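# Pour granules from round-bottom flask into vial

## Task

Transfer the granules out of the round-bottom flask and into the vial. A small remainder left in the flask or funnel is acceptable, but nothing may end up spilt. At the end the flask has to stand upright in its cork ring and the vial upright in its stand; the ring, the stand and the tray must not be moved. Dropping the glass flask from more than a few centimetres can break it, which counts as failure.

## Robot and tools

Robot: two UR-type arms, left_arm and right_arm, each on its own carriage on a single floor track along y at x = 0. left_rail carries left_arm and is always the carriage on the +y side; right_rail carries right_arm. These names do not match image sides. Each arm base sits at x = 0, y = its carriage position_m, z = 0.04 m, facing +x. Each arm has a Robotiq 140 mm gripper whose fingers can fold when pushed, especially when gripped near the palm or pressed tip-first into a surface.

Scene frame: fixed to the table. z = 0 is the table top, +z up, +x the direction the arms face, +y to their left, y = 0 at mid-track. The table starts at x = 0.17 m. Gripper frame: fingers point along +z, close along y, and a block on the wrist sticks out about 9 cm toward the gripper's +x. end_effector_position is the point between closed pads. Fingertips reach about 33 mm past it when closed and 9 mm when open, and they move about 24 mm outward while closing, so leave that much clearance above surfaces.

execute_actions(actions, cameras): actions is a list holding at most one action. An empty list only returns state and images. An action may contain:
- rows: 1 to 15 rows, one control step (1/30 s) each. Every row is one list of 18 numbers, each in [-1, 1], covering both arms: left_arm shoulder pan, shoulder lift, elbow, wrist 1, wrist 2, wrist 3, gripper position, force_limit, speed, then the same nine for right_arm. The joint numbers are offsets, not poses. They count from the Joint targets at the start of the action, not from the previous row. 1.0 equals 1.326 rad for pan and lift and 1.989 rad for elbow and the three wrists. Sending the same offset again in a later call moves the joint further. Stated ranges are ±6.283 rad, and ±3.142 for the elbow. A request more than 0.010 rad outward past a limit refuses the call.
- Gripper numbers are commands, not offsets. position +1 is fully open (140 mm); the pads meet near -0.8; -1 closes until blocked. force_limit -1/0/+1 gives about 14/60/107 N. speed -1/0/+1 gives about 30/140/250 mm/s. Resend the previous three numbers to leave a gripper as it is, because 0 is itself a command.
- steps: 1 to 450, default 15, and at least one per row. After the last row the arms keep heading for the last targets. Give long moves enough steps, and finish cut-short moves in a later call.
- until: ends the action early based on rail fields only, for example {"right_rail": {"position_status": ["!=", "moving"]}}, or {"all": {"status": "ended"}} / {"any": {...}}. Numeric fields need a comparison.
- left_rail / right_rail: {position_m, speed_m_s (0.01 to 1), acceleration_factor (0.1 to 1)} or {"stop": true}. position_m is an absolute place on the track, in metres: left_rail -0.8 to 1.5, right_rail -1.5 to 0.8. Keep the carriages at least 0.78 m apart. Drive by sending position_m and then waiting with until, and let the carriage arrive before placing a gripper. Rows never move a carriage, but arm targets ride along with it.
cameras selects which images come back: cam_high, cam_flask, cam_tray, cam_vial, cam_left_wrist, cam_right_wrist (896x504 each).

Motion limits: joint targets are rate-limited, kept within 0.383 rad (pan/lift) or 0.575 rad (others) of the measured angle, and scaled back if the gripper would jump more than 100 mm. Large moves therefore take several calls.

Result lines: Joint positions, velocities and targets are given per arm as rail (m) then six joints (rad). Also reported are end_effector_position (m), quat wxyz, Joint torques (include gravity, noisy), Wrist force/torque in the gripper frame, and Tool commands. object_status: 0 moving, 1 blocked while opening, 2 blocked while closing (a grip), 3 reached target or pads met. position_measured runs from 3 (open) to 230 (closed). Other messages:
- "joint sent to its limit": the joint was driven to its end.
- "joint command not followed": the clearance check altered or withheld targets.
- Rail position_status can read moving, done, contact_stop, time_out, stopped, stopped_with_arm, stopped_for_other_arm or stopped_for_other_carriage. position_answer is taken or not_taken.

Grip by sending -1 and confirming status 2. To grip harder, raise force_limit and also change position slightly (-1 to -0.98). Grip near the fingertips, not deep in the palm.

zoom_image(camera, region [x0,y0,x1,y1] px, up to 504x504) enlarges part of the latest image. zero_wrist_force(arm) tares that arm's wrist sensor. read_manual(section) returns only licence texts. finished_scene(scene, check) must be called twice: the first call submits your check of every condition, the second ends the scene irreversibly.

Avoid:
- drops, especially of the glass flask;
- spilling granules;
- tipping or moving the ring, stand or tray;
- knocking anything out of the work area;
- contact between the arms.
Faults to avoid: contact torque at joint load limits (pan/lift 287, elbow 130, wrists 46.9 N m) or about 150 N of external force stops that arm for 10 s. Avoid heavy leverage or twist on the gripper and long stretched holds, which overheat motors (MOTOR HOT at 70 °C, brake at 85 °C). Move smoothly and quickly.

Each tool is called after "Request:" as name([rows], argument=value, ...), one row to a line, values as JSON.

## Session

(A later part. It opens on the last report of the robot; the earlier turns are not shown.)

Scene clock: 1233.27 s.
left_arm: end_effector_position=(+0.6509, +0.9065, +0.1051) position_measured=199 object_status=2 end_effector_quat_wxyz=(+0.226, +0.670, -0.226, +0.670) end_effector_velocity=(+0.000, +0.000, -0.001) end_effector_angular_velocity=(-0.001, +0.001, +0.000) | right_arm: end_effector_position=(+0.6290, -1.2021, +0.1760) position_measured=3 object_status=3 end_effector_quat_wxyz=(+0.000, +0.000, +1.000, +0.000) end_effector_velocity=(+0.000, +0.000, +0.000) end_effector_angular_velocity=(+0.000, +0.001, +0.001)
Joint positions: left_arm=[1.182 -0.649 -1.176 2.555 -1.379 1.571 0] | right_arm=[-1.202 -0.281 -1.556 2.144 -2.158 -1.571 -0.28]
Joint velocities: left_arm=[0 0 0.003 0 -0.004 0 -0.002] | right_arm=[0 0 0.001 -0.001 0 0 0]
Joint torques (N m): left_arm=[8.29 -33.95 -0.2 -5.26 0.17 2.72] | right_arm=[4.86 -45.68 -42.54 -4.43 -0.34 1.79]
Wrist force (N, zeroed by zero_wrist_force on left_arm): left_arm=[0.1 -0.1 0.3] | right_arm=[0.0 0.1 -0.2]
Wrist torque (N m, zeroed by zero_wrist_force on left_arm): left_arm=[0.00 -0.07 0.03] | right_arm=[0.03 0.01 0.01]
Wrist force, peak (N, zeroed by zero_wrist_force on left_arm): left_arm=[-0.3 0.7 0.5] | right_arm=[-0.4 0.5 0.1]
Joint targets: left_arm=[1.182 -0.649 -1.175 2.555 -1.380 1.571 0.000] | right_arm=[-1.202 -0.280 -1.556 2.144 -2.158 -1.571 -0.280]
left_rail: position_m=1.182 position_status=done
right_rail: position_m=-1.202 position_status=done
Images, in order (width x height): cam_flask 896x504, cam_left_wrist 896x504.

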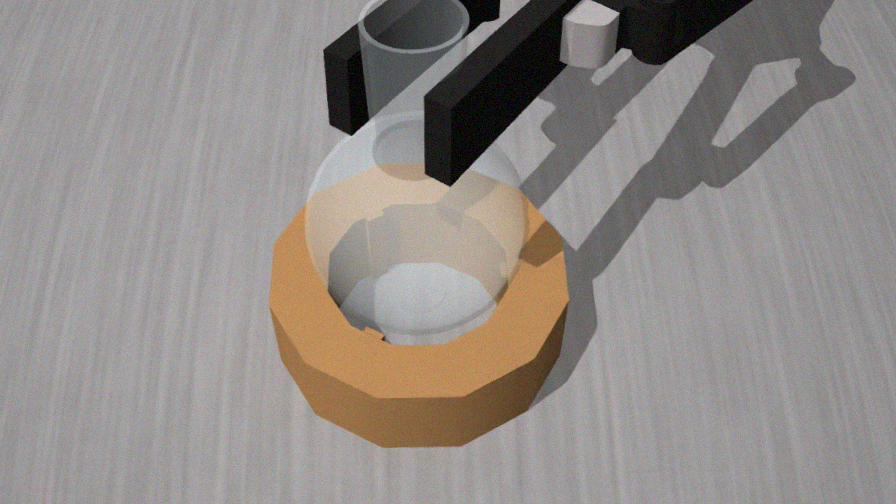

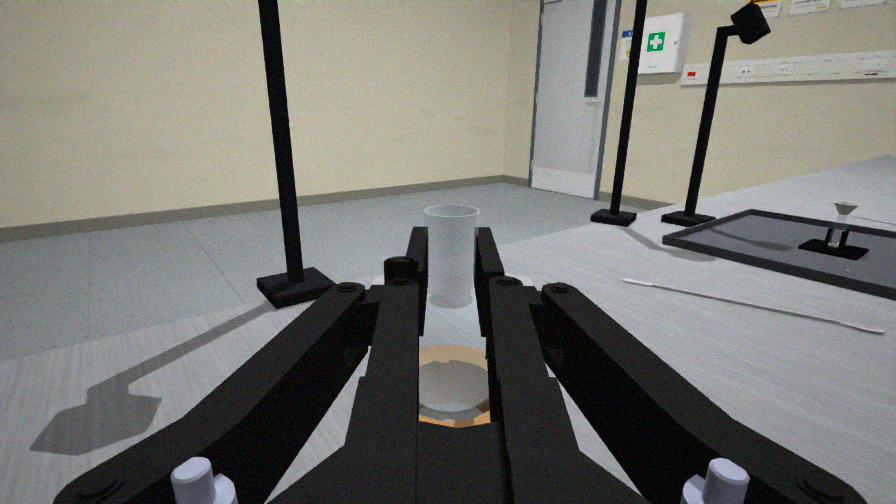

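Request:
execute_actions([
  {"rows": [[0,0.00014,0.000002,-0.000095,0,0,-1,0,-0.6,0,0,0,0,0,0,1,1,1],[0,0.000514,0.000008,-0.000351,0,0,-1,0,-0.6,0,0,0,0,0,0,1,1,1],[0,0.001056,0.000016,-0.000721,0,0,-1,0,-0.6,0,0,0,0,0,0,1,1,1],[0,0.001698,0.000026,-0.001159,0,0,-1,0,-0.6,0,0,0,0,0,0,1,1,1],[0,0.002374,0.000037,-0.001621,0,0,-1,0,-0.6,0,0,0,0,0,0,1,1,1],[0,0.003016,0.000047,-0.002059,0,0,-1,0,-0.6,0,0,0,0,0,0,1,1,1],[0,0.003558,0.000055,-0.002429,0,0,-1,0,-0.6,0,0,0,0,0,0,1,1,1],[0,0.003932,0.000061,-0.002685,0,0,-1,0,-0.6,0,0,0,0,0,0,1,1,1],[0,0.004072,0.000063,-0.00278,0,0,-1,0,-0.6,0,0,0,0,0,0,1,1,1]], "steps": 15},
], cameras=["cam_flask"])

Scene clock: 1243.33 s.
left_arm: end_effector_position=(+0.6508, +0.9065, +0.1031) position_measured=199 object_status=2 end_effector_quat_wxyz=(+0.226, +0.670, -0.226, +0.670) end_effector_velocity=(+0.000, +0.000, +0.000) end_effector_angular_velocity=(+0.001, +0.000, +0.001) | right_arm: end_effector_position=(+0.6290, -1.2021, +0.1760) position_measured=3 object_status=3 end_effector_quat_wxyz=(+0.000, +0.000, +1.000, +0.000) end_effector_velocity=(+0.000, +0.000, -0.001) end_effector_angular_velocity=(+0.000, +0.001, +0.001)
Joint positions: left_arm=[1.182 -0.649 -1.17 2.555 -1.385 1.571 0] | right_arm=[-1.202 -0.281 -1.556 2.144 -2.158 -1.571 -0.281]
Joint velocities: left_arm=[0 0 0.001 0 0 -0.001 0] | right_arm=[0 0 0.001 0.001 -0.002 0 0]
Joint torques (N m): left_arm=[8.61 -34.3 0.22 -5.78 0.09 2.8] | right_arm=[2.47 -47.85 -40.43 -4.22 -0.6 2.09]
Wrist force (N, zeroed by zero_wrist_force on left_arm): left_arm=[0.0 0.0 0.5] | right_arm=[0.3 0.4 0.0]
Wrist torque (N m, zeroed by zero_wrist_force on left_arm): left_arm=[0.00 -0.04 0.02] | right_arm=[0.08 -0.06 0.01]
Wrist force, peak (N, zeroed by zero_wrist_force on left_arm): left_arm=[0.1 0.1 1.0] | right_arm=[-0.2 0.6 0.0]
Joint targets: left_arm=[1.182 -0.649 -1.170 2.555 -1.385 1.571 0.000] | right_arm=[-1.202 -0.280 -1.556 2.144 -2.158 -1.571 -0.280]
left_rail: position_m=1.182 position_status=done
right_rail: position_m=-1.202 position_status=done
Images, in order (width x height): cam_flask 896x504.

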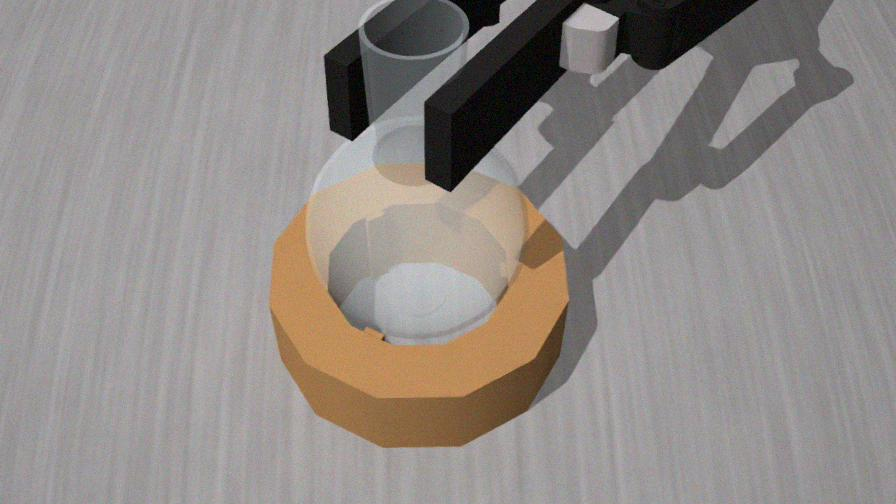

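Request:
execute_actions([
  {"rows": [[0,0.0002,0.000003,-0.000136,0,0,-1,0,-0.6,0,0,0,0,0,0,1,1,1],[0,0.00055,0.000008,-0.000374,0,0,-1,0,-0.6,0,0,0,0,0,0,1,1,1],[0,0.00095,0.000015,-0.000647,0,0,-1,0,-0.6,0,0,0,0,0,0,1,1,1],[0,0.0013,0.00002,-0.000886,0,0,-1,0,-0.6,0,0,0,0,0,0,1,1,1],[0,0.0016,0.000025,-0.00109,0,0,-1,0,-0.6,0,0,0,0,0,0,1,1,1],[0,0.001832,0.000028,-0.001248,0,0,-1,0,-0.6,0,0,0,0,0,0,1,1,1]], "steps": 12},
], cameras=["cam_flask", "cam_left_wrist"])

Request:
zoom_image(camera="cam_left_wrist", region=[400, 190, 500, 250])

Scene clock: 1252.37 s.
left_arm: end_effector_position=(+0.6508, +0.9065, +0.1023) position_measured=199 object_status=2 end_effector_quat_wxyz=(+0.226, +0.670, -0.226, +0.670) end_effector_velocity=(+0.000, +0.001, -0.001) end_effector_angular_velocity=(-0.002, +0.003, +0.001) | right_arm: end_effector_position=(+0.6290, -1.2021, +0.1760) position_measured=3 object_status=3 end_effector_quat_wxyz=(+0.000, +0.000, +1.000, +0.000) end_effector_velocity=(+0.000, +0.001, +0.000) end_effector_angular_velocity=(+0.000, +0.000, +0.002)
Joint positions: left_arm=[1.182 -0.649 -1.167 2.555 -1.388 1.571 0] | right_arm=[-1.202 -0.281 -1.556 2.144 -2.158 -1.571 -0.28]
Joint velocities: left_arm=[0 0 0.001 0 -0.001 0 -0.003] | right_arm=[0 0.001 -0.001 0 0.001 0 -0.001]
Joint torques (N m): left_arm=[7.65 -38.02 -1.2 -5.55 0.09 2.72] | right_arm=[3.58 -45.19 -40.85 -4.11 -0.08 1.91]
Wrist force (N, zeroed by zero_wrist_force on left_arm): left_arm=[0.0 0.1 0.4] | right_arm=[0.1 0.6 0.4]
Wrist torque (N m, zeroed by zero_wrist_force on left_arm): left_arm=[0.03 0.00 0.02] | right_arm=[0.13 0.00 0.01]
Wrist force, peak (N, zeroed by zero_wrist_force on left_arm): left_arm=[-0.1 0.4 0.9] | right_arm=[0.5 0.7 0.1]
Joint targets: left_arm=[1.182 -0.649 -1.167 2.555 -1.388 1.571 0.000] | right_arm=[-1.202 -0.280 -1.556 2.144 -2.158 -1.571 -0.280]
left_rail: position_m=1.182 position_status=done
right_rail: position_m=-1.202 position_status=done
Images, in order (width x height): cam_flask 896x504, cam_left_wrist 896x504.

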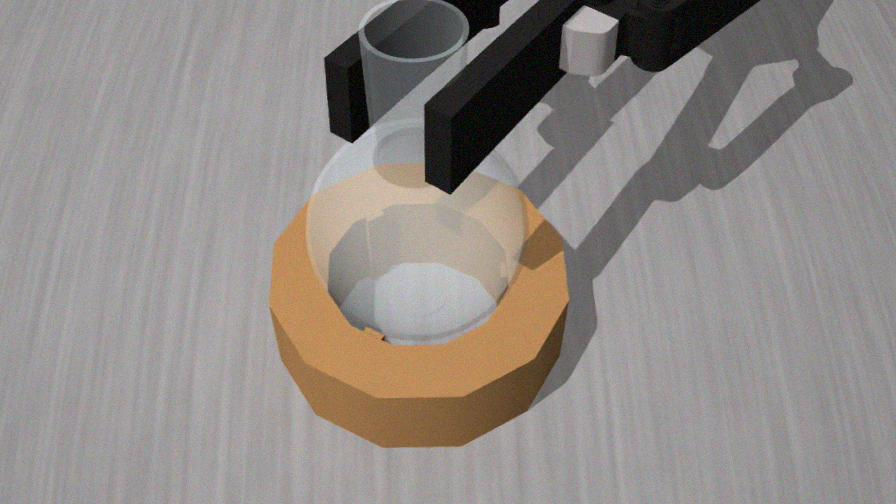

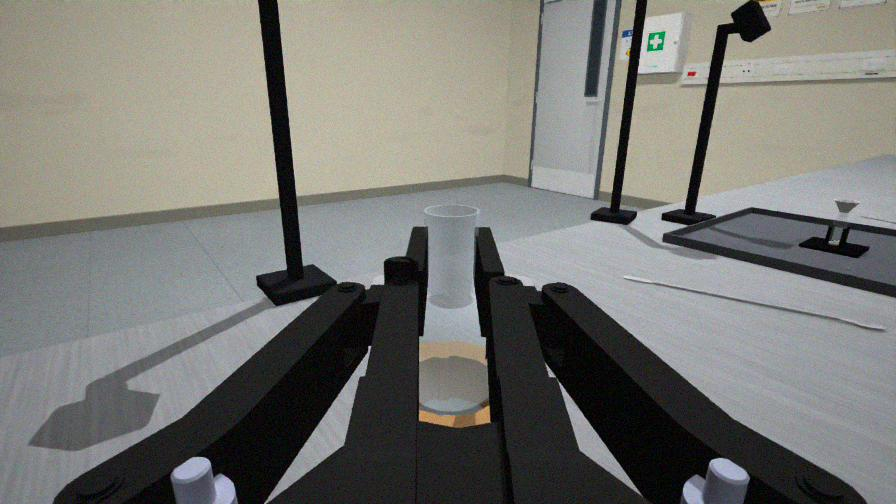

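Scaled by 5.040 from the camera's 896x504 image, which has a finer 1280x720 frame.

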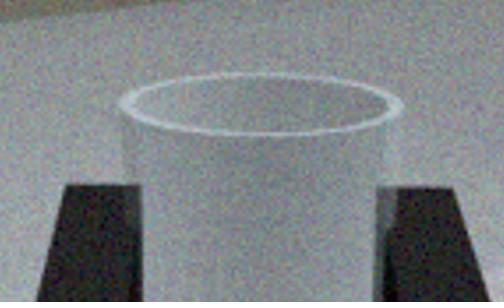

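Request:
execute_actions(actions=[], cameras=["cam_flask"])

Scene clock: 1281.27 s.
left_arm: end_effector_position=(+0.6508, +0.9065, +0.1022) position_measured=199 object_status=2 end_effector_quat_wxyz=(+0.226, +0.670, -0.226, +0.670) end_effector_velocity=(+0.000, +0.000, +0.000) end_effector_angular_velocity=(-0.001, +0.001, +0.001) | right_arm: end_effector_position=(+0.6290, -1.2021, +0.1760) position_measured=3 object_status=3 end_effector_quat_wxyz=(+0.000, +0.000, +1.000, +0.000) end_effector_velocity=(-0.001, +0.000, -0.001) end_effector_angular_velocity=(+0.000, +0.002, -0.001)
Joint positions: left_arm=[1.182 -0.649 -1.167 2.555 -1.388 1.571 0] | right_arm=[-1.202 -0.281 -1.556 2.144 -2.158 -1.571 -0.28]
Joint velocities: left_arm=[0 0 0 0 0 -0.001 -0.001] | right_arm=[0 -0.001 0.001 0.001 0 -0.001 0]
Joint torques (N m): left_arm=[9.88 -36.56 -3.64 -3.97 0.09 2.91] | right_arm=[4.03 -47.51 -41.76 -4.51 -0.4 1.77]
Wrist force (N, zeroed by zero_wrist_force on left_arm): left_arm=[0.4 -0.1 0.4] | right_arm=[-0.2 0.0 0.2]
Wrist torque (N m, zeroed by zero_wrist_force on left_arm): left_arm=[0.00 -0.09 0.03] | right_arm=[0.00 0.06 0.01]
Wrist force, peak (N, zeroed by zero_wrist_force on left_arm): left_arm=[0.5 0.3 0.5] | right_arm=[0.6 0.2 -0.2]
Joint targets: left_arm=[1.182 -0.649 -1.167 2.555 -1.388 1.571 0.000] | right_arm=[-1.202 -0.280 -1.556 2.144 -2.158 -1.571 -0.280]
Tool commands: left_gripper/position=-1.0 left_gripper/force_limit=+0.0 left_gripper/speed=-0.6 right_gripper/position=+1.0 right_gripper/force_limit=+1.0 right_gripper/speed=+1.0
left_rail: position_m=1.182 position_status=done
right_rail: position_m=-1.202 position_status=done
Images, in order (width x height): cam_flask 896x504.

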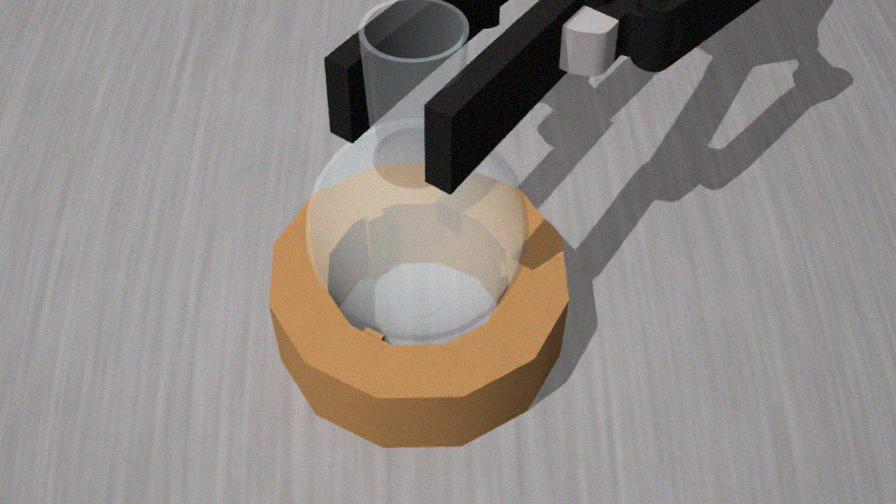

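Request:
execute_actions([
  {"rows":[[0,0.00009,0.000001,-0.00006,0,0,-1,0,-0.6,0,0,0,0,0,0,1,1,1],[0,0.000244,0.000004,-0.000167,0,0,-1,0,-0.6,0,0,0,0,0,0,1,1,1],[0,0.000423,0.0000065,-0.000289,0,0,-1,0,-0.6,0,0,0,0,0,0,1,1,1],[0,0.000578,0.000009,-0.000394,0,0,-1,0,-0.6,0,0,0,0,0,0,1,1,1],[0,0.000708,0.000011,-0.000483,0,0,-1,0,-0.6,0,0,0,0,0,0,1,1,1],[0,0.000814,0.0000125,-0.000555,0,0,-1,0,-0.6,0,0,0,0,0,0,1,1,1]],"steps":12},
], cameras=[])

Request:
execute_actions([
  {"rows":[[0,0.00009,0.000001,-0.00006,0,0,-1,0,-0.6,0,0,0,0,0,0,1,1,1],[0,0.000244,0.000004,-0.000167,0,0,-1,0,-0.6,0,0,0,0,0,0,1,1,1],[0,0.000423,0.0000065,-0.000289,0,0,-1,0,-0.6,0,0,0,0,0,0,1,1,1],[0,0.000578,0.000009,-0.000394,0,0,-1,0,-0.6,0,0,0,0,0,0,1,1,1],[0,0.000708,0.000011,-0.000483,0,0,-1,0,-0.6,0,0,0,0,0,0,1,1,1],[0,0.000814,0.0000125,-0.000555,0,0,-1,0,-0.6,0,0,0,0,0,0,1,1,1]],"steps":12},
], cameras=["cam_flask"])

Scene clock: 1292.93 s.
left_arm: end_effector_position=(+0.6508, +0.9065, +0.1019) position_measured=199 object_status=2 end_effector_quat_wxyz=(+0.226, +0.670, -0.226, +0.670) end_effector_velocity=(+0.000, +0.000, +0.000) end_effector_angular_velocity=(+0.000, +0.000, -0.002) | right_arm: end_effector_position=(+0.6290, -1.2021, +0.1760) position_measured=3 object_status=3 end_effector_quat_wxyz=(+0.000, +0.000, +1.000, +0.000) end_effector_velocity=(+0.001, +0.000, +0.000) end_effector_angular_velocity=(+0.001, -0.001, -0.001)
Joint positions: left_arm=[1.182 -0.649 -1.166 2.555 -1.389 1.571 0] | right_arm=[-1.202 -0.281 -1.556 2.144 -2.158 -1.571 -0.281]
Joint velocities: left_arm=[0 0 0 0 0 0.002 0] | right_arm=[0 0 0 -0.001 0 0.001 0.001]
Joint torques (N m): left_arm=[7.92 -35.27 -3.71 -4.86 0.32 2.95] | right_arm=[5.82 -45.09 -40.44 -4.55 -0.31 1.77]
Wrist force (N, zeroed by zero_wrist_force on left_arm): left_arm=[0.9 0.1 0.1] | right_arm=[0.1 0.1 -0.1]
Wrist torque (N m, zeroed by zero_wrist_force on left_arm): left_arm=[0.04 0.01 0.03] | right_arm=[0.02 -0.02 0.01]
Wrist force, peak (N, zeroed by zero_wrist_force on left_arm): left_arm=[1.3 -0.1 0.0] | right_arm=[0.5 0.6 -0.1]
Joint targets: left_arm=[1.182 -0.649 -1.166 2.555 -1.389 1.571 0.000] | right_arm=[-1.202 -0.280 -1.556 2.144 -2.158 -1.571 -0.280]
left_rail: position_m=1.182 position_status=done
right_rail: position_m=-1.202 position_status=done
No camera images: "cameras" was empty.

Scene clock: 1293.53 s.
left_arm: end_effector_position=(+0.6508, +0.9065, +0.1015) position_measured=199 object_status=2 end_effector_quat_wxyz=(+0.226, +0.670, -0.226, +0.670) end_effector_velocity=(+0.000, +0.000, +0.000) end_effector_angular_velocity=(+0.001, +0.000, +0.001) | right_arm: end_effector_position=(+0.6290, -1.2021, +0.1760) position_measured=3 object_status=3 end_effector_quat_wxyz=(+0.000, +0.000, +1.000, +0.000) end_effector_velocity=(+0.001, -0.001, +0.001) end_effector_angular_velocity=(+0.000, -0.003, -0.001)
Joint positions: left_arm=[1.182 -0.649 -1.165 2.556 -1.39 1.571 0] | right_arm=[-1.202 -0.281 -1.556 2.144 -2.158 -1.571 -0.28]
Joint velocities: left_arm=[0 0 0 0 0 -0.001 0.001] | right_arm=[0 -0.001 -0.001 -0.001 -0.001 0.001 0]
Joint torques (N m): left_arm=[8.04 -33.06 -0.21 -3.82 0.25 2.56] | right_arm=[6.05 -46.96 -41.68 -4.68 -0.47 1.96]
Wrist force (N, zeroed by zero_wrist_force on left_arm): left_arm=[2.6 0.0 0.0] | right_arm=[0.2 0.3 -0.2]
Wrist torque (N m, zeroed by zero_wrist_force on left_arm): left_arm=[0.01 0.06 0.02] | right_arm=[0.05 -0.03 0.01]
Wrist force, peak (N, zeroed by zero_wrist_force on left_arm): left_arm=[3.1 0.5 0.0] | right_arm=[0.6 0.2 -0.1]
Joint targets: left_arm=[1.182 -0.649 -1.165 2.556 -1.390 1.571 0.000] | right_arm=[-1.202 -0.280 -1.556 2.144 -2.158 -1.571 -0.280]
left_rail: position_m=1.182 position_status=done
right_rail: position_m=-1.202 position_status=done
Images, in order (width x height): cam_flask 896x504.

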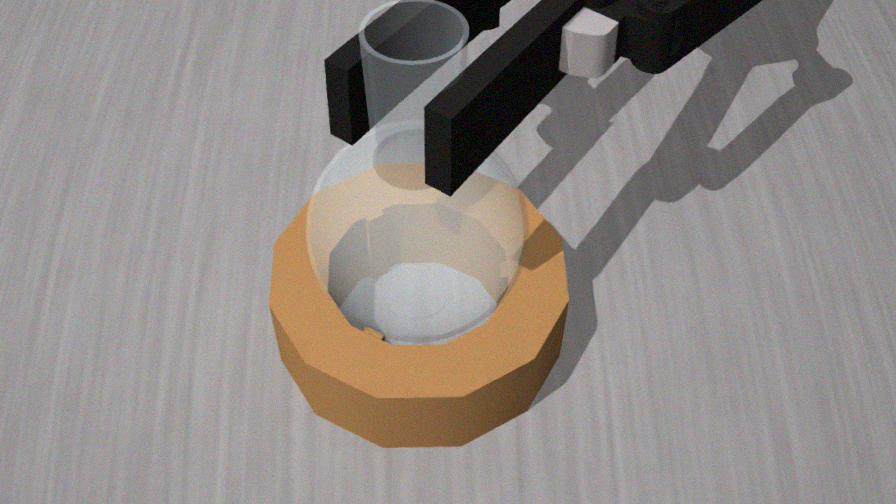

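Request:
execute_actions([
  {"rows":[[0,0,0,0,0,0,0.1,0,-0.9,0,0,0,0,0,0,1,1,1]],"steps":50},
], cameras=["cam_flask"])

Scene clock: 1305.93 s.
left_arm: end_effector_position=(+0.6508, +0.9065, +0.1015) position_measured=117 object_status=3 end_effector_quat_wxyz=(+0.226, +0.670, -0.226, +0.670) end_effector_velocity=(+0.000, +0.000, +0.000) end_effector_angular_velocity=(+0.001, -0.001, +0.001) | right_arm: end_effector_position=(+0.6290, -1.2021, +0.1760) position_measured=3 object_status=3 end_effector_quat_wxyz=(+0.000, +0.000, +1.000, +0.000) end_effector_velocity=(+0.000, +0.000, +0.000) end_effector_angular_velocity=(-0.001, +0.000, +0.000)
Joint positions: left_arm=[1.182 -0.649 -1.165 2.556 -1.39 1.571 0] | right_arm=[-1.202 -0.281 -1.556 2.144 -2.158 -1.571 -0.28]
Joint velocities: left_arm=[0 0.001 0 0 0 0 0.001] | right_arm=[0 0 0 0 0 -0.001 0]
Joint torques (N m): left_arm=[7.52 -44.09 -2.67 -1.98 0.2 2.62] | right_arm=[3.66 -43.64 -42.46 -4.42 -1.1 1.59]
Wrist force (N, zeroed by zero_wrist_force on left_arm): left_arm=[0.5 0.0 0.5] | right_arm=[-0.2 0.2 0.0]
Wrist torque (N m, zeroed by zero_wrist_force on left_arm): left_arm=[0.02 -0.02 0.03] | right_arm=[0.04 0.07 0.00]
Wrist force, peak (N, zeroed by zero_wrist_force on left_arm): left_arm=[3.5 0.4 0.1] | right_arm=[0.2 0.7 -0.2]
Joint targets: left_arm=[1.182 -0.649 -1.165 2.556 -1.390 1.571 0.000] | right_arm=[-1.202 -0.280 -1.556 2.144 -2.158 -1.571 -0.280]
left_rail: position_m=1.182 position_status=done
right_rail: position_m=-1.202 position_status=done
Images, in order (width x height): cam_flask 896x504.

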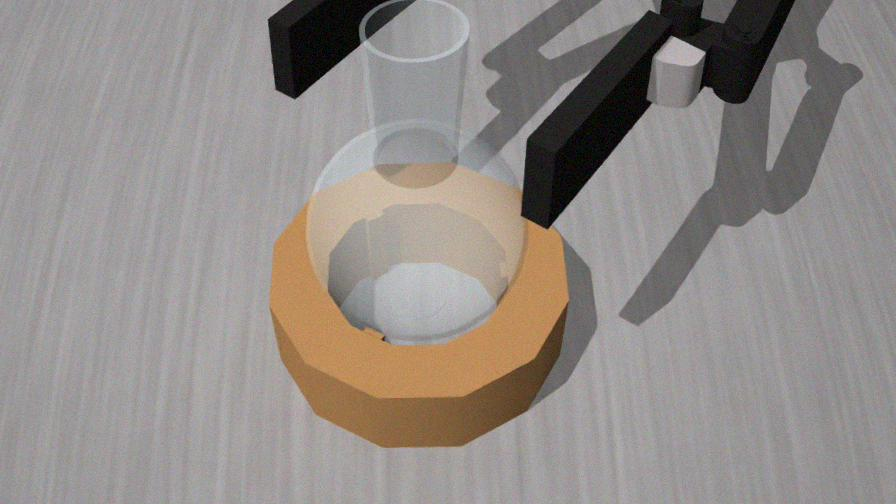

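Request:
execute_actions([
  {"rows":[[0,-0.00065,-0.00001,0.00044,0,0,0.1,0,-0.9,0,0,0,0,0,0,1,1,1],[0,-0.00248,-0.00004,0.00168,0,0,0.1,0,-0.9,0,0,0,0,0,0,1,1,1],[0,-0.0053,-0.00008,0.00359,0,0,0.1,0,-0.9,0,0,0,0,0,0,1,1,1],[0,-0.00894,-0.00014,0.00606,0,0,0.1,0,-0.9,0,0,0,0,0,0,1,1,1],[0,-0.01322,-0.00021,0.00895,0,0,0.1,0,-0.9,0,0,0,0,0,0,1,1,1],[0,-0.01794,-0.00028,0.01216,0,0,0.1,0,-0.9,0,0,0,0,0,0,1,1,1],[0,-0.02294,-0.00036,0.01555,0,0,0.1,0,-0.9,0,0,0,0,0,0,1,1,1],[0,-0.02804,-0.00044,0.01899,0,0,0.1,0,-0.9,0,0,0,0,0,0,1,1,1],[0,-0.03304,-0.00052,0.02238,0,0,0.1,0,-0.9,0,0,0,0,0,0,1,1,1],[0,-0.03776,-0.00059,0.02558,0,0,0.1,0,-0.9,0,0,0,0,0,0,1,1,1],[0,-0.04204,-0.00066,0.02848,0,0,0.1,0,-0.9,0,0,0,0,0,0,1,1,1],[0,-0.04568,-0.00072,0.03095,0,0,0.1,0,-0.9,0,0,0,0,0,0,1,1,1],[0,-0.0485,-0.00076,0.03286,0,0,0.1,0,-0.9,0,0,0,0,0,0,1,1,1],[0,-0.05033,-0.00079,0.0341,0,0,0.1,0,-0.9,0,0,0,0,0,0,1,1,1],[0,-0.05098,-0.0008,0.03454,0,0,0.1,0,-0.9,0,0,0,0,0,0,1,1,1]],"steps":18},
], cameras=["cam_flask"])

Scene clock: 1344.40 s.
left_arm: end_effector_position=(+0.6509, +0.9064, +0.1250) position_measured=117 object_status=3 end_effector_quat_wxyz=(+0.226, +0.670, -0.226, +0.670) end_effector_velocity=(+0.000, +0.000, +0.001) end_effector_angular_velocity=(+0.001, -0.001, +0.000) | right_arm: end_effector_position=(+0.6290, -1.2021, +0.1760) position_measured=3 object_status=3 end_effector_quat_wxyz=(+0.000, +0.000, +1.000, +0.000) end_effector_velocity=(-0.001, +0.001, -0.001) end_effector_angular_velocity=(+0.001, +0.003, +0.001)
Joint positions: left_arm=[1.182 -0.649 -1.232 2.554 -1.322 1.571 0] | right_arm=[-1.202 -0.281 -1.556 2.144 -2.158 -1.571 -0.28]
Joint velocities: left_arm=[0 0 -0.003 0 0.003 0 0.001] | right_arm=[0 0 0.001 0.001 0.002 0.001 0]
Joint torques (N m): left_arm=[8.76 -59.22 -23.36 -1.43 0.34 2.65] | right_arm=[6.61 -46 -41.34 -4.39 -0.91 1.47]
Wrist force (N, zeroed by zero_wrist_force on left_arm): left_arm=[0.3 0.6 0.2] | right_arm=[0.0 0.1 -0.2]
Wrist torque (N m, zeroed by zero_wrist_force on left_arm): left_arm=[0.13 0.05 0.00] | right_arm=[0.02 0.02 0.01]
Wrist force, peak (N, zeroed by zero_wrist_force on left_arm): left_arm=[0.9 0.2 0.6] | right_arm=[0.2 0.4 -0.6]
Joint targets: left_arm=[1.182 -0.649 -1.233 2.554 -1.321 1.571 0.000] | right_arm=[-1.202 -0.280 -1.556 2.144 -2.158 -1.571 -0.280]
left_rail: position_m=1.182 position_status=done
right_rail: position_m=-1.202 position_status=done
Images, in order (width x height): cam_flask 896x504.

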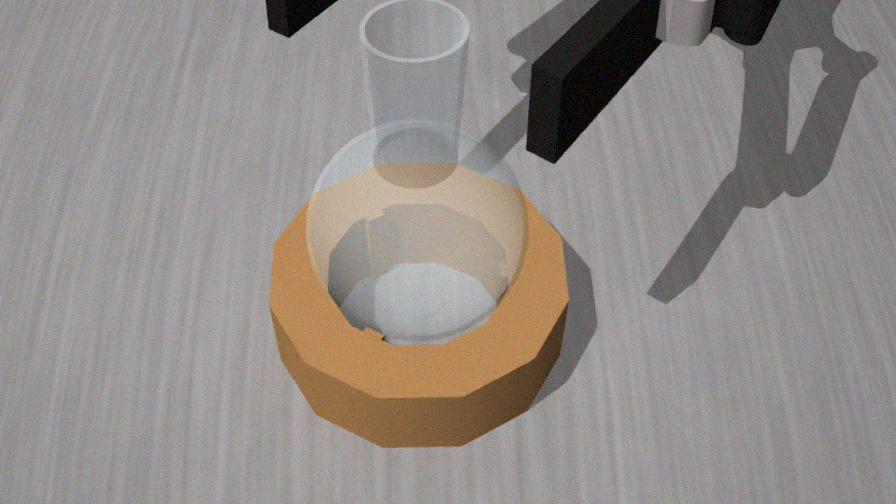

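Request:
execute_actions([
  {"rows":[[0,-0.00309,-0.00034,0.00241,0,0,0.1,0,-0.9,0,0,0,0,0,0,1,1,1],[0,-0.0118,-0.00131,0.00917,0,0,0.1,0,-0.9,0,0,0,0,0,0,1,1,1],[0,-0.02525,-0.0028,0.01964,0,0,0.1,0,-0.9,0,0,0,0,0,0,1,1,1],[0,-0.04258,-0.00473,0.03312,0,0,0.1,0,-0.9,0,0,0,0,0,0,1,1,1],[0,-0.06294,-0.00699,0.04895,0,0,0.1,0,-0.9,0,0,0,0,0,0,1,1,1],[0,-0.08545,-0.00949,0.06646,0,0,0.1,0,-0.9,0,0,0,0,0,0,1,1,1],[0,-0.10926,-0.01214,0.08498,0,0,0.1,0,-0.9,0,0,0,0,0,0,1,1,1],[0,-0.13351,-0.01483,0.10384,0,0,0.1,0,-0.9,0,0,0,0,0,0,1,1,1],[0,-0.15731,-0.01748,0.12236,0,0,0.1,0,-0.9,0,0,0,0,0,0,1,1,1],[0,-0.17983,-0.01998,0.13987,0,0,0.1,0,-0.9,0,0,0,0,0,0,1,1,1],[0,-0.20019,-0.02224,0.1557,0,0,0.1,0,-0.9,0,0,0,0,0,0,1,1,1],[0,-0.21752,-0.02417,0.16918,0,0,0.1,0,-0.9,0,0,0,0,0,0,1,1,1],[0,-0.23097,-0.02566,0.17964,0,0,0.1,0,-0.9,0,0,0,0,0,0,1,1,1],[0,-0.23968,-0.02663,0.18641,0,0,0.1,0,-0.9,0,0,0,0,0,0,1,1,1],[0,-0.24277,-0.02697,0.18882,0,0,0.1,0,-0.9,0,0,0,0,0,0,1,1,1]],"steps":18},
], cameras=["cam_high", "cam_flask"])

Scene clock: 1472.30 s.
left_arm: end_effector_position=(+0.6509, +0.9064, +0.2499) position_measured=117 object_status=3 end_effector_quat_wxyz=(+0.226, +0.670, -0.226, +0.670) end_effector_velocity=(+0.000, +0.000, +0.001) end_effector_angular_velocity=(-0.001, +0.000, +0.000) | right_arm: end_effector_position=(+0.6290, -1.2021, +0.1760) position_measured=3 object_status=3 end_effector_quat_wxyz=(+0.000, +0.000, +1.000, +0.000) end_effector_velocity=(-0.001, +0.000, +0.000) end_effector_angular_velocity=(-0.001, +0.001, +0.000)
Joint positions: left_arm=[1.182 -0.649 -1.554 2.5 -0.946 1.571 0] | right_arm=[-1.202 -0.281 -1.556 2.144 -2.158 -1.571 -0.28]
Joint velocities: left_arm=[0 0.001 -0.003 -0.001 0.004 0 -0.001] | right_arm=[0 -0.001 -0.001 0 0.001 -0.001 0]
Joint torques (N m): left_arm=[8.63 -47.28 -38.2 0 0.54 2.69] | right_arm=[8 -48.33 -41.8 -4.6 -0.39 1.56]
Wrist force (N, zeroed by zero_wrist_force on left_arm): left_arm=[0.7 0.4 0.4] | right_arm=[0.1 -0.3 0.1]
Wrist torque (N m, zeroed by zero_wrist_force on left_arm): left_arm=[0.16 -0.03 -0.02] | right_arm=[-0.07 -0.02 0.01]
Wrist force, peak (N, zeroed by zero_wrist_force on left_arm): left_arm=[3.3 0.4 0.2] | right_arm=[-0.1 0.8 -0.1]
Joint targets: left_arm=[1.182 -0.649 -1.555 2.500 -0.946 1.571 0.000] | right_arm=[-1.202 -0.280 -1.556 2.144 -2.158 -1.571 -0.280]
left_rail: position_m=1.182 position_status=done
right_rail: position_m=-1.202 position_status=done
Images, in order (width x height): cam_high 896x504, cam_flask 896x504.

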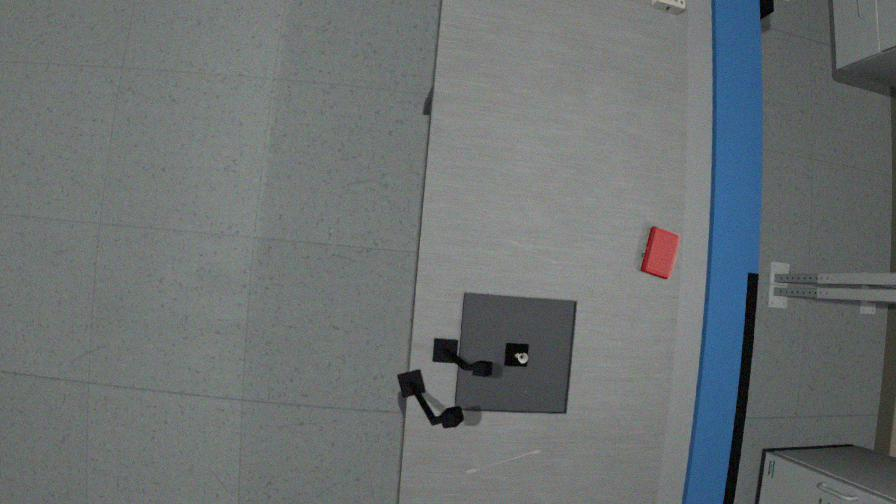

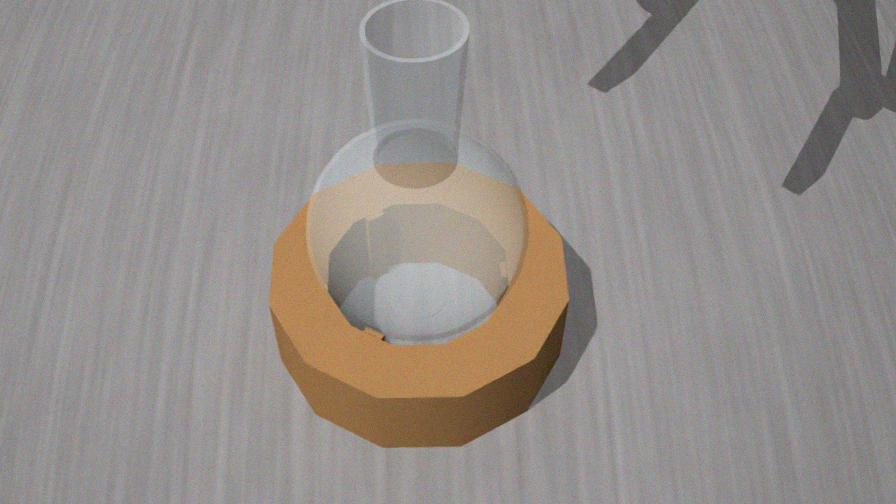

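Request:
execute_actions(actions=[], cameras=["cam_vial", "cam_tray", "cam_right_wrist"])

Request:
zoom_image(camera="cam_vial", region=[680, 180, 840, 320])

Request:
zoom_image(camera="cam_tray", region=[400, 120, 700, 320])

Scene clock: 1511.03 s.
left_arm: end_effector_position=(+0.6508, +0.9065, +0.2501) position_measured=117 object_status=3 end_effector_quat_wxyz=(+0.226, +0.670, -0.226, +0.670) end_effector_velocity=(+0.000, +0.000, +0.000) end_effector_angular_velocity=(+0.000, +0.000, -0.001) | right_arm: end_effector_position=(+0.6290, -1.2021, +0.1760) position_measured=3 object_status=3 end_effector_quat_wxyz=(+0.000, +0.000, +1.000, +0.000) end_effector_velocity=(+0.001, -0.001, +0.001) end_effector_angular_velocity=(-0.001, -0.001, +0.000)
Joint positions: left_arm=[1.182 -0.649 -1.555 2.5 -0.946 1.571 0] | right_arm=[-1.202 -0.281 -1.556 2.144 -2.158 -1.571 -0.28]
Joint velocities: left_arm=[0 -0.001 0 0 0 0 0.001] | right_arm=[0 0 0 -0.001 0 -0.001 0]
Joint torques (N m): left_arm=[7.19 -45.07 -31.76 -2.43 0.37 2.42] | right_arm=[7.41 -46.85 -40.96 -4.73 -0.2 1.86]
Wrist force (N, zeroed by zero_wrist_force on left_arm): left_arm=[1.1 0.6 0.0] | right_arm=[0.3 0.3 -0.1]
Wrist torque (N m, zeroed by zero_wrist_force on left_arm): left_arm=[0.18 -0.12 -0.01] | right_arm=[0.06 -0.06 0.01]
Wrist force, peak (N, zeroed by zero_wrist_force on left_arm): left_arm=[1.2 1.0 0.5] | right_arm=[0.5 0.5 0.2]
Joint targets: left_arm=[1.182 -0.649 -1.555 2.500 -0.946 1.571 0.000] | right_arm=[-1.202 -0.280 -1.556 2.144 -2.158 -1.571 -0.280]
Tool commands: left_gripper/position=+0.1 left_gripper/force_limit=+0.0 left_gripper/speed=-0.9 right_gripper/position=+1.0 right_gripper/force_limit=+1.0 right_gripper/speed=+1.0
left_rail: position_m=1.182 position_status=done
right_rail: position_m=-1.202 position_status=done
Images, in order (width x height): cam_tray 896x504, cam_vial 896x504, cam_right_wrist 896x504.

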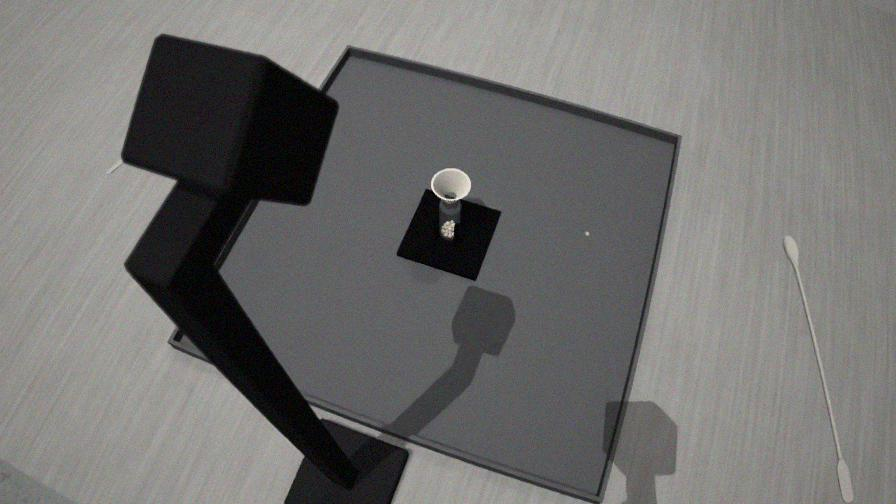

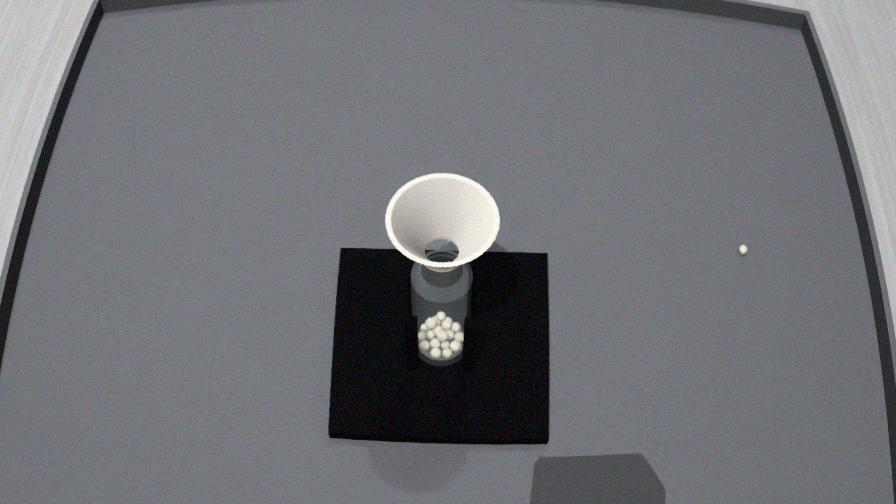

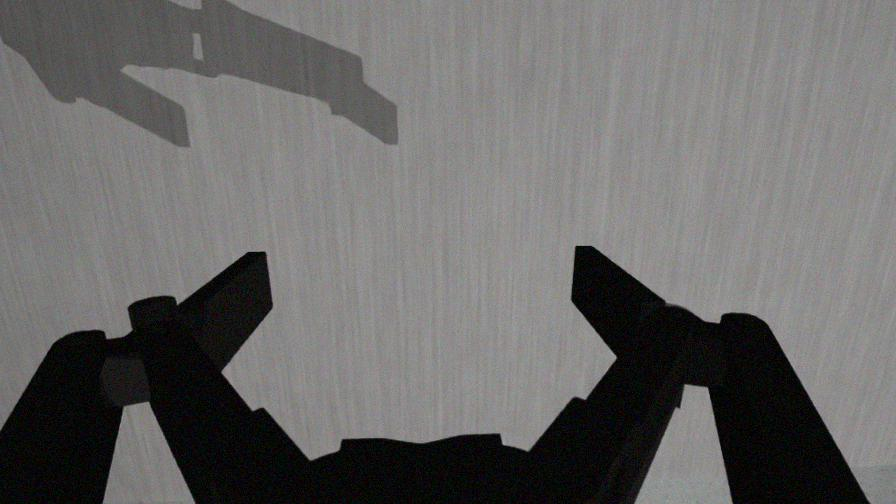

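Scaled by 3.150 from the camera's 896x504 image, which has a finer 1280x720 frame.

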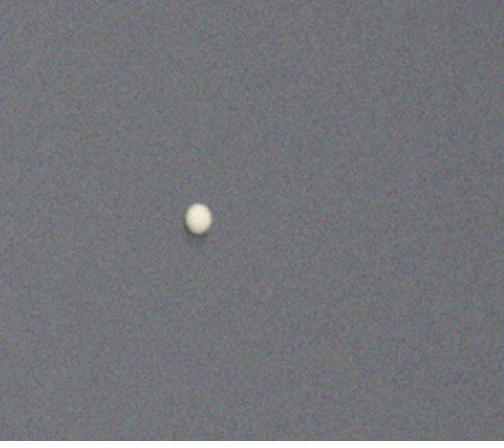

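Scaled by 1.680 from the camera's 896x504 image, which has a finer 1280x720 frame.

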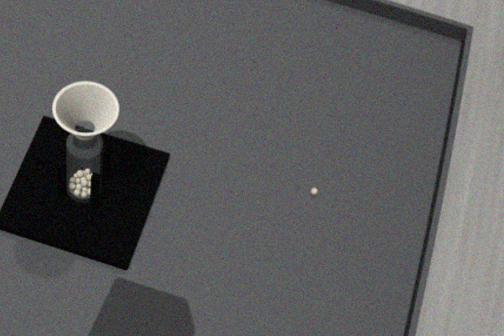

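Request:
execute_actions([
  {"right_rail":{"position_m":0.32},"rows":[[0,0,0,0,0,0,0.1,0,-0.9,0,0,0,0,0,0,-0.543,-1,0]],"steps":150,"until":{"right_rail":{"position_status":["!=","moving"]}}},
], cameras=["cam_vial", "cam_right_wrist", "cam_high"])

Scene clock: 1570.23 s.
left_arm: end_effector_position=(+0.6508, +0.9065, +0.2501) position_measured=117 object_status=3 end_effector_quat_wxyz=(+0.226, +0.670, -0.226, +0.670) end_effector_velocity=(+0.000, +0.000, +0.000) end_effector_angular_velocity=(+0.000, +0.001, -0.001) | right_arm: end_effector_position=(+0.6290, +0.3199, +0.1760) position_measured=198 object_status=3 end_effector_quat_wxyz=(+0.000, +0.000, +1.000, +0.000) end_effector_velocity=(+0.000, +0.001, -0.001) end_effector_angular_velocity=(+0.000, +0.000, +0.000)
Joint positions: left_arm=[1.182 -0.649 -1.555 2.5 -0.946 1.571 0] | right_arm=[0.32 -0.281 -1.556 2.144 -2.158 -1.571 -0.28]
Joint velocities: left_arm=[0 -0.001 0 0 0 0 -0.001] | right_arm=[0.001 -0.001 0.001 0.001 -0.001 0 0]
Joint torques (N m): left_arm=[5.9 -42.46 -19.27 -4.09 0.45 2.45] | right_arm=[5.87 -48.69 -40.54 -4.41 2.02 1.26]
Wrist force (N, zeroed by zero_wrist_force on left_arm): left_arm=[0.4 0.3 0.1] | right_arm=[0.2 0.3 0.0]
Wrist torque (N m, zeroed by zero_wrist_force on left_arm): left_arm=[0.12 0.03 -0.02] | right_arm=[0.05 -0.04 0.01]
Wrist force, peak (N, zeroed by zero_wrist_force on left_arm): left_arm=[1.2 1.0 0.3] | right_arm=[0.1 1.9 -0.2]
Joint targets: left_arm=[1.182 -0.649 -1.555 2.500 -0.946 1.571 0.000] | right_arm=[0.320 -0.280 -1.556 2.144 -2.158 -1.571 -0.280]
left_rail: position_m=1.182 position_status=done
right_rail: position_m=0.320 position_status=done
Images, in order (width x height): cam_high 896x504, cam_vial 896x504, cam_right_wrist 896x504.

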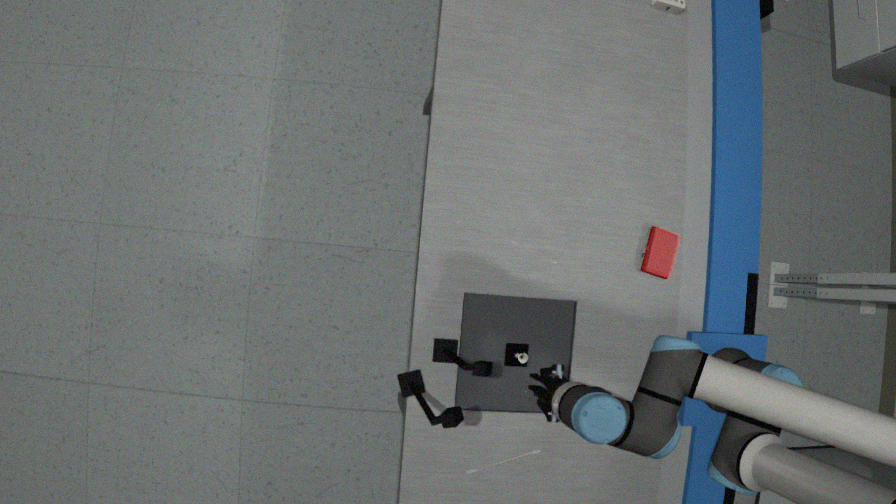

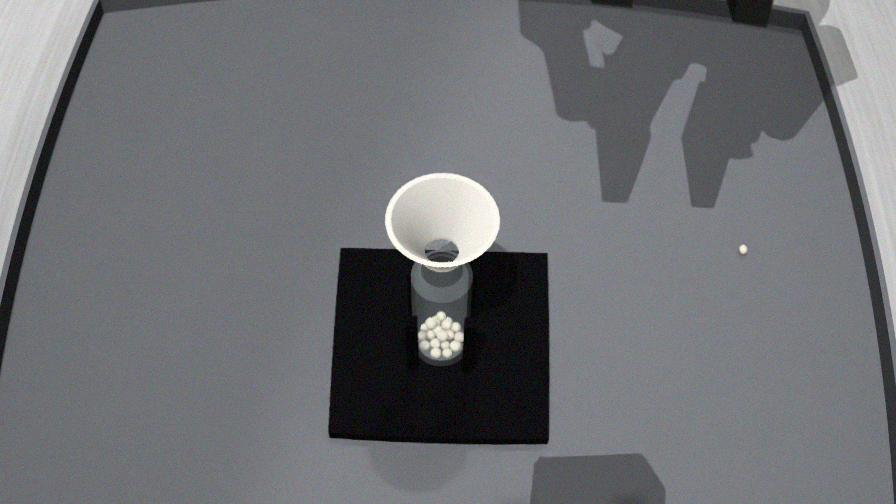

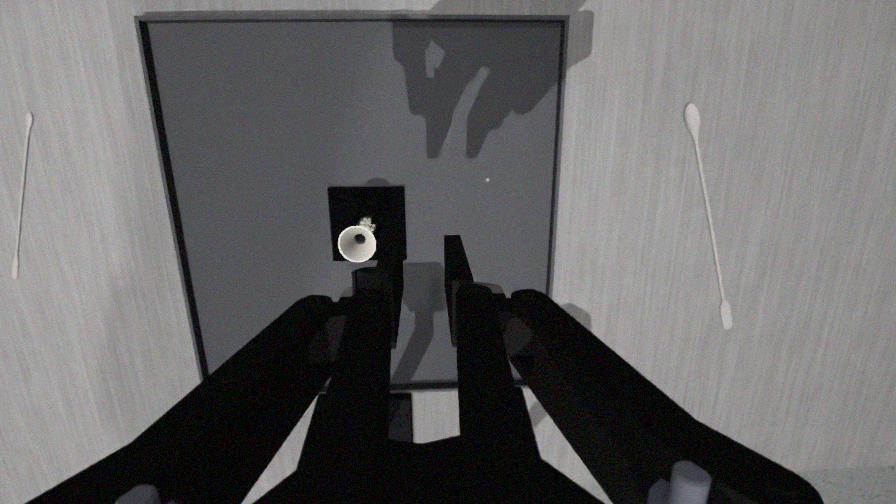

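Request:
execute_actions([
  {"rows":[[0,0,0,0,0,0,0.1,0,-0.9,0.00079,0.00171,0.00059,-0.00174,0,0.00053,-1,-1,0],[0,0,0,0,0,0,0.1,0,-0.9,0.00303,0.00652,0.00226,-0.00663,0,0.00202,-1,-1,0],[0,0,0,0,0,0,0.1,0,-0.9,0.00648,0.01396,0.00485,-0.0142,0,0.00432,-1,-1,0],[0,0,0,0,0,0,0.1,0,-0.9,0.01093,0.02355,0.00818,-0.02394,0,0.00728,-1,-1,0],[0,0,0,0,0,0,0.1,0,-0.9,0.01615,0.0348,0.01208,-0.03539,0,0.01077,-1,-1,0],[0,0,0,0,0,0,0.1,0,-0.9,0.02193,0.04725,0.01641,-0.04805,0,0.01462,-1,-1,0],[0,0,0,0,0,0,0.1,0,-0.9,0.02803,0.06042,0.02098,-0.06143,0,0.01869,-1,-1,0],[0,0,0,0,0,0,0.1,0,-0.9,0.03426,0.07382,0.02563,-0.07507,0,0.02284,-1,-1,0],[0,0,0,0,0,0,0.1,0,-0.9,0.04036,0.08699,0.0302,-0.08845,0,0.02691,-1,-1,0],[0,0,0,0,0,0,0.1,0,-0.9,0.04614,0.09944,0.03453,-0.10111,0,0.03076,-1,-1,0],[0,0,0,0,0,0,0.1,0,-0.9,0.05136,0.11069,0.03843,-0.11256,0,0.03425,-1,-1,0],[0,0,0,0,0,0,0.1,0,-0.9,0.05581,0.12028,0.04176,-0.1223,0,0.03721,-1,-1,0],[0,0,0,0,0,0,0.1,0,-0.9,0.05926,0.12772,0.04434,-0.12987,0,0.03951,-1,-1,0],[0,0,0,0,0,0,0.1,0,-0.9,0.0615,0.13253,0.04602,-0.13476,0,0.041,-1,-1,0],[0,0,0,0,0,0,0.1,0,-0.9,0.06229,0.13424,0.04661,-0.1365,0,0.04153,-1,-1,0]],"steps":22},
], cameras=["cam_vial", "cam_right_wrist"])

Scene clock: 1698.97 s.
left_arm: end_effector_position=(+0.6508, +0.9065, +0.2501) position_measured=117 object_status=3 end_effector_quat_wxyz=(+0.226, +0.670, -0.226, +0.670) end_effector_velocity=(+0.001, +0.001, +0.001) end_effector_angular_velocity=(-0.001, +0.000, +0.003) | right_arm: end_effector_position=(+0.6334, +0.3705, +0.0494) position_measured=231 object_status=3 end_effector_quat_wxyz=(+0.000, +0.000, +1.000, +0.000) end_effector_velocity=(-0.001, +0.000, -0.002) end_effector_angular_velocity=(+0.000, +0.002, -0.001)
Joint positions: left_arm=[1.182 -0.649 -1.555 2.5 -0.946 1.571 0] | right_arm=[0.32 -0.198 -1.379 2.236 -2.429 -1.571 -0.198]
Joint velocities: left_arm=[0 0.001 0 -0.001 0 -0.002 -0.001] | right_arm=[0 0 0.003 0.001 -0.003 -0.001 0.001]
Joint torques (N m): left_arm=[7.08 -41.73 -20.14 -4.06 0.61 2.22] | right_arm=[18.16 -38.04 -28 -6.37 0.3 4.09]
Wrist force (N, zeroed by zero_wrist_force on left_arm): left_arm=[0.9 0.7 0.2] | right_arm=[0.5 0.4 0.7]
Wrist torque (N m, zeroed by zero_wrist_force on left_arm): left_arm=[0.21 -0.09 -0.02] | right_arm=[0.12 -0.06 -0.03]
Wrist force, peak (N, zeroed by zero_wrist_force on left_arm): left_arm=[1.5 0.4 0.2] | right_arm=[0.1 1.6 3.1]
Joint targets: left_arm=[1.182 -0.649 -1.555 2.500 -0.946 1.571 0.000] | right_arm=[0.320 -0.198 -1.378 2.236 -2.430 -1.571 -0.198]
left_rail: position_m=1.182 position_status=done
right_rail: position_m=0.320 position_status=done
Images, in order (width x height): cam_vial 896x504, cam_right_wrist 896x504.

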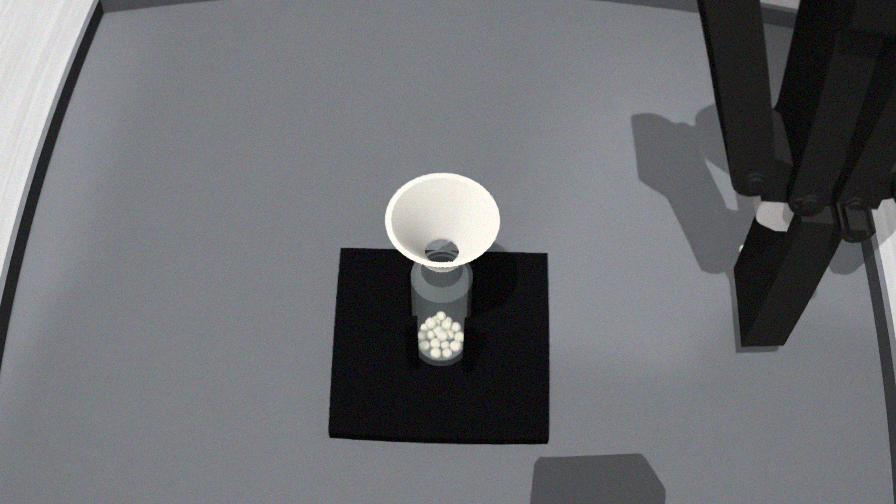

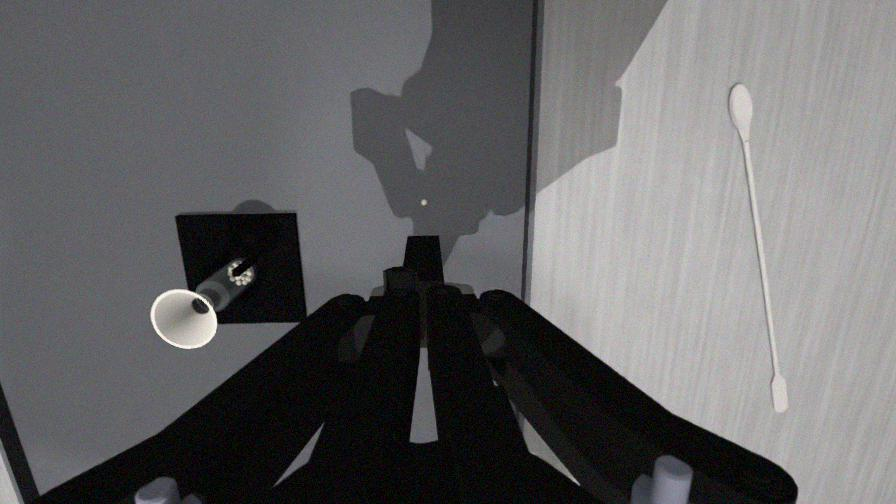

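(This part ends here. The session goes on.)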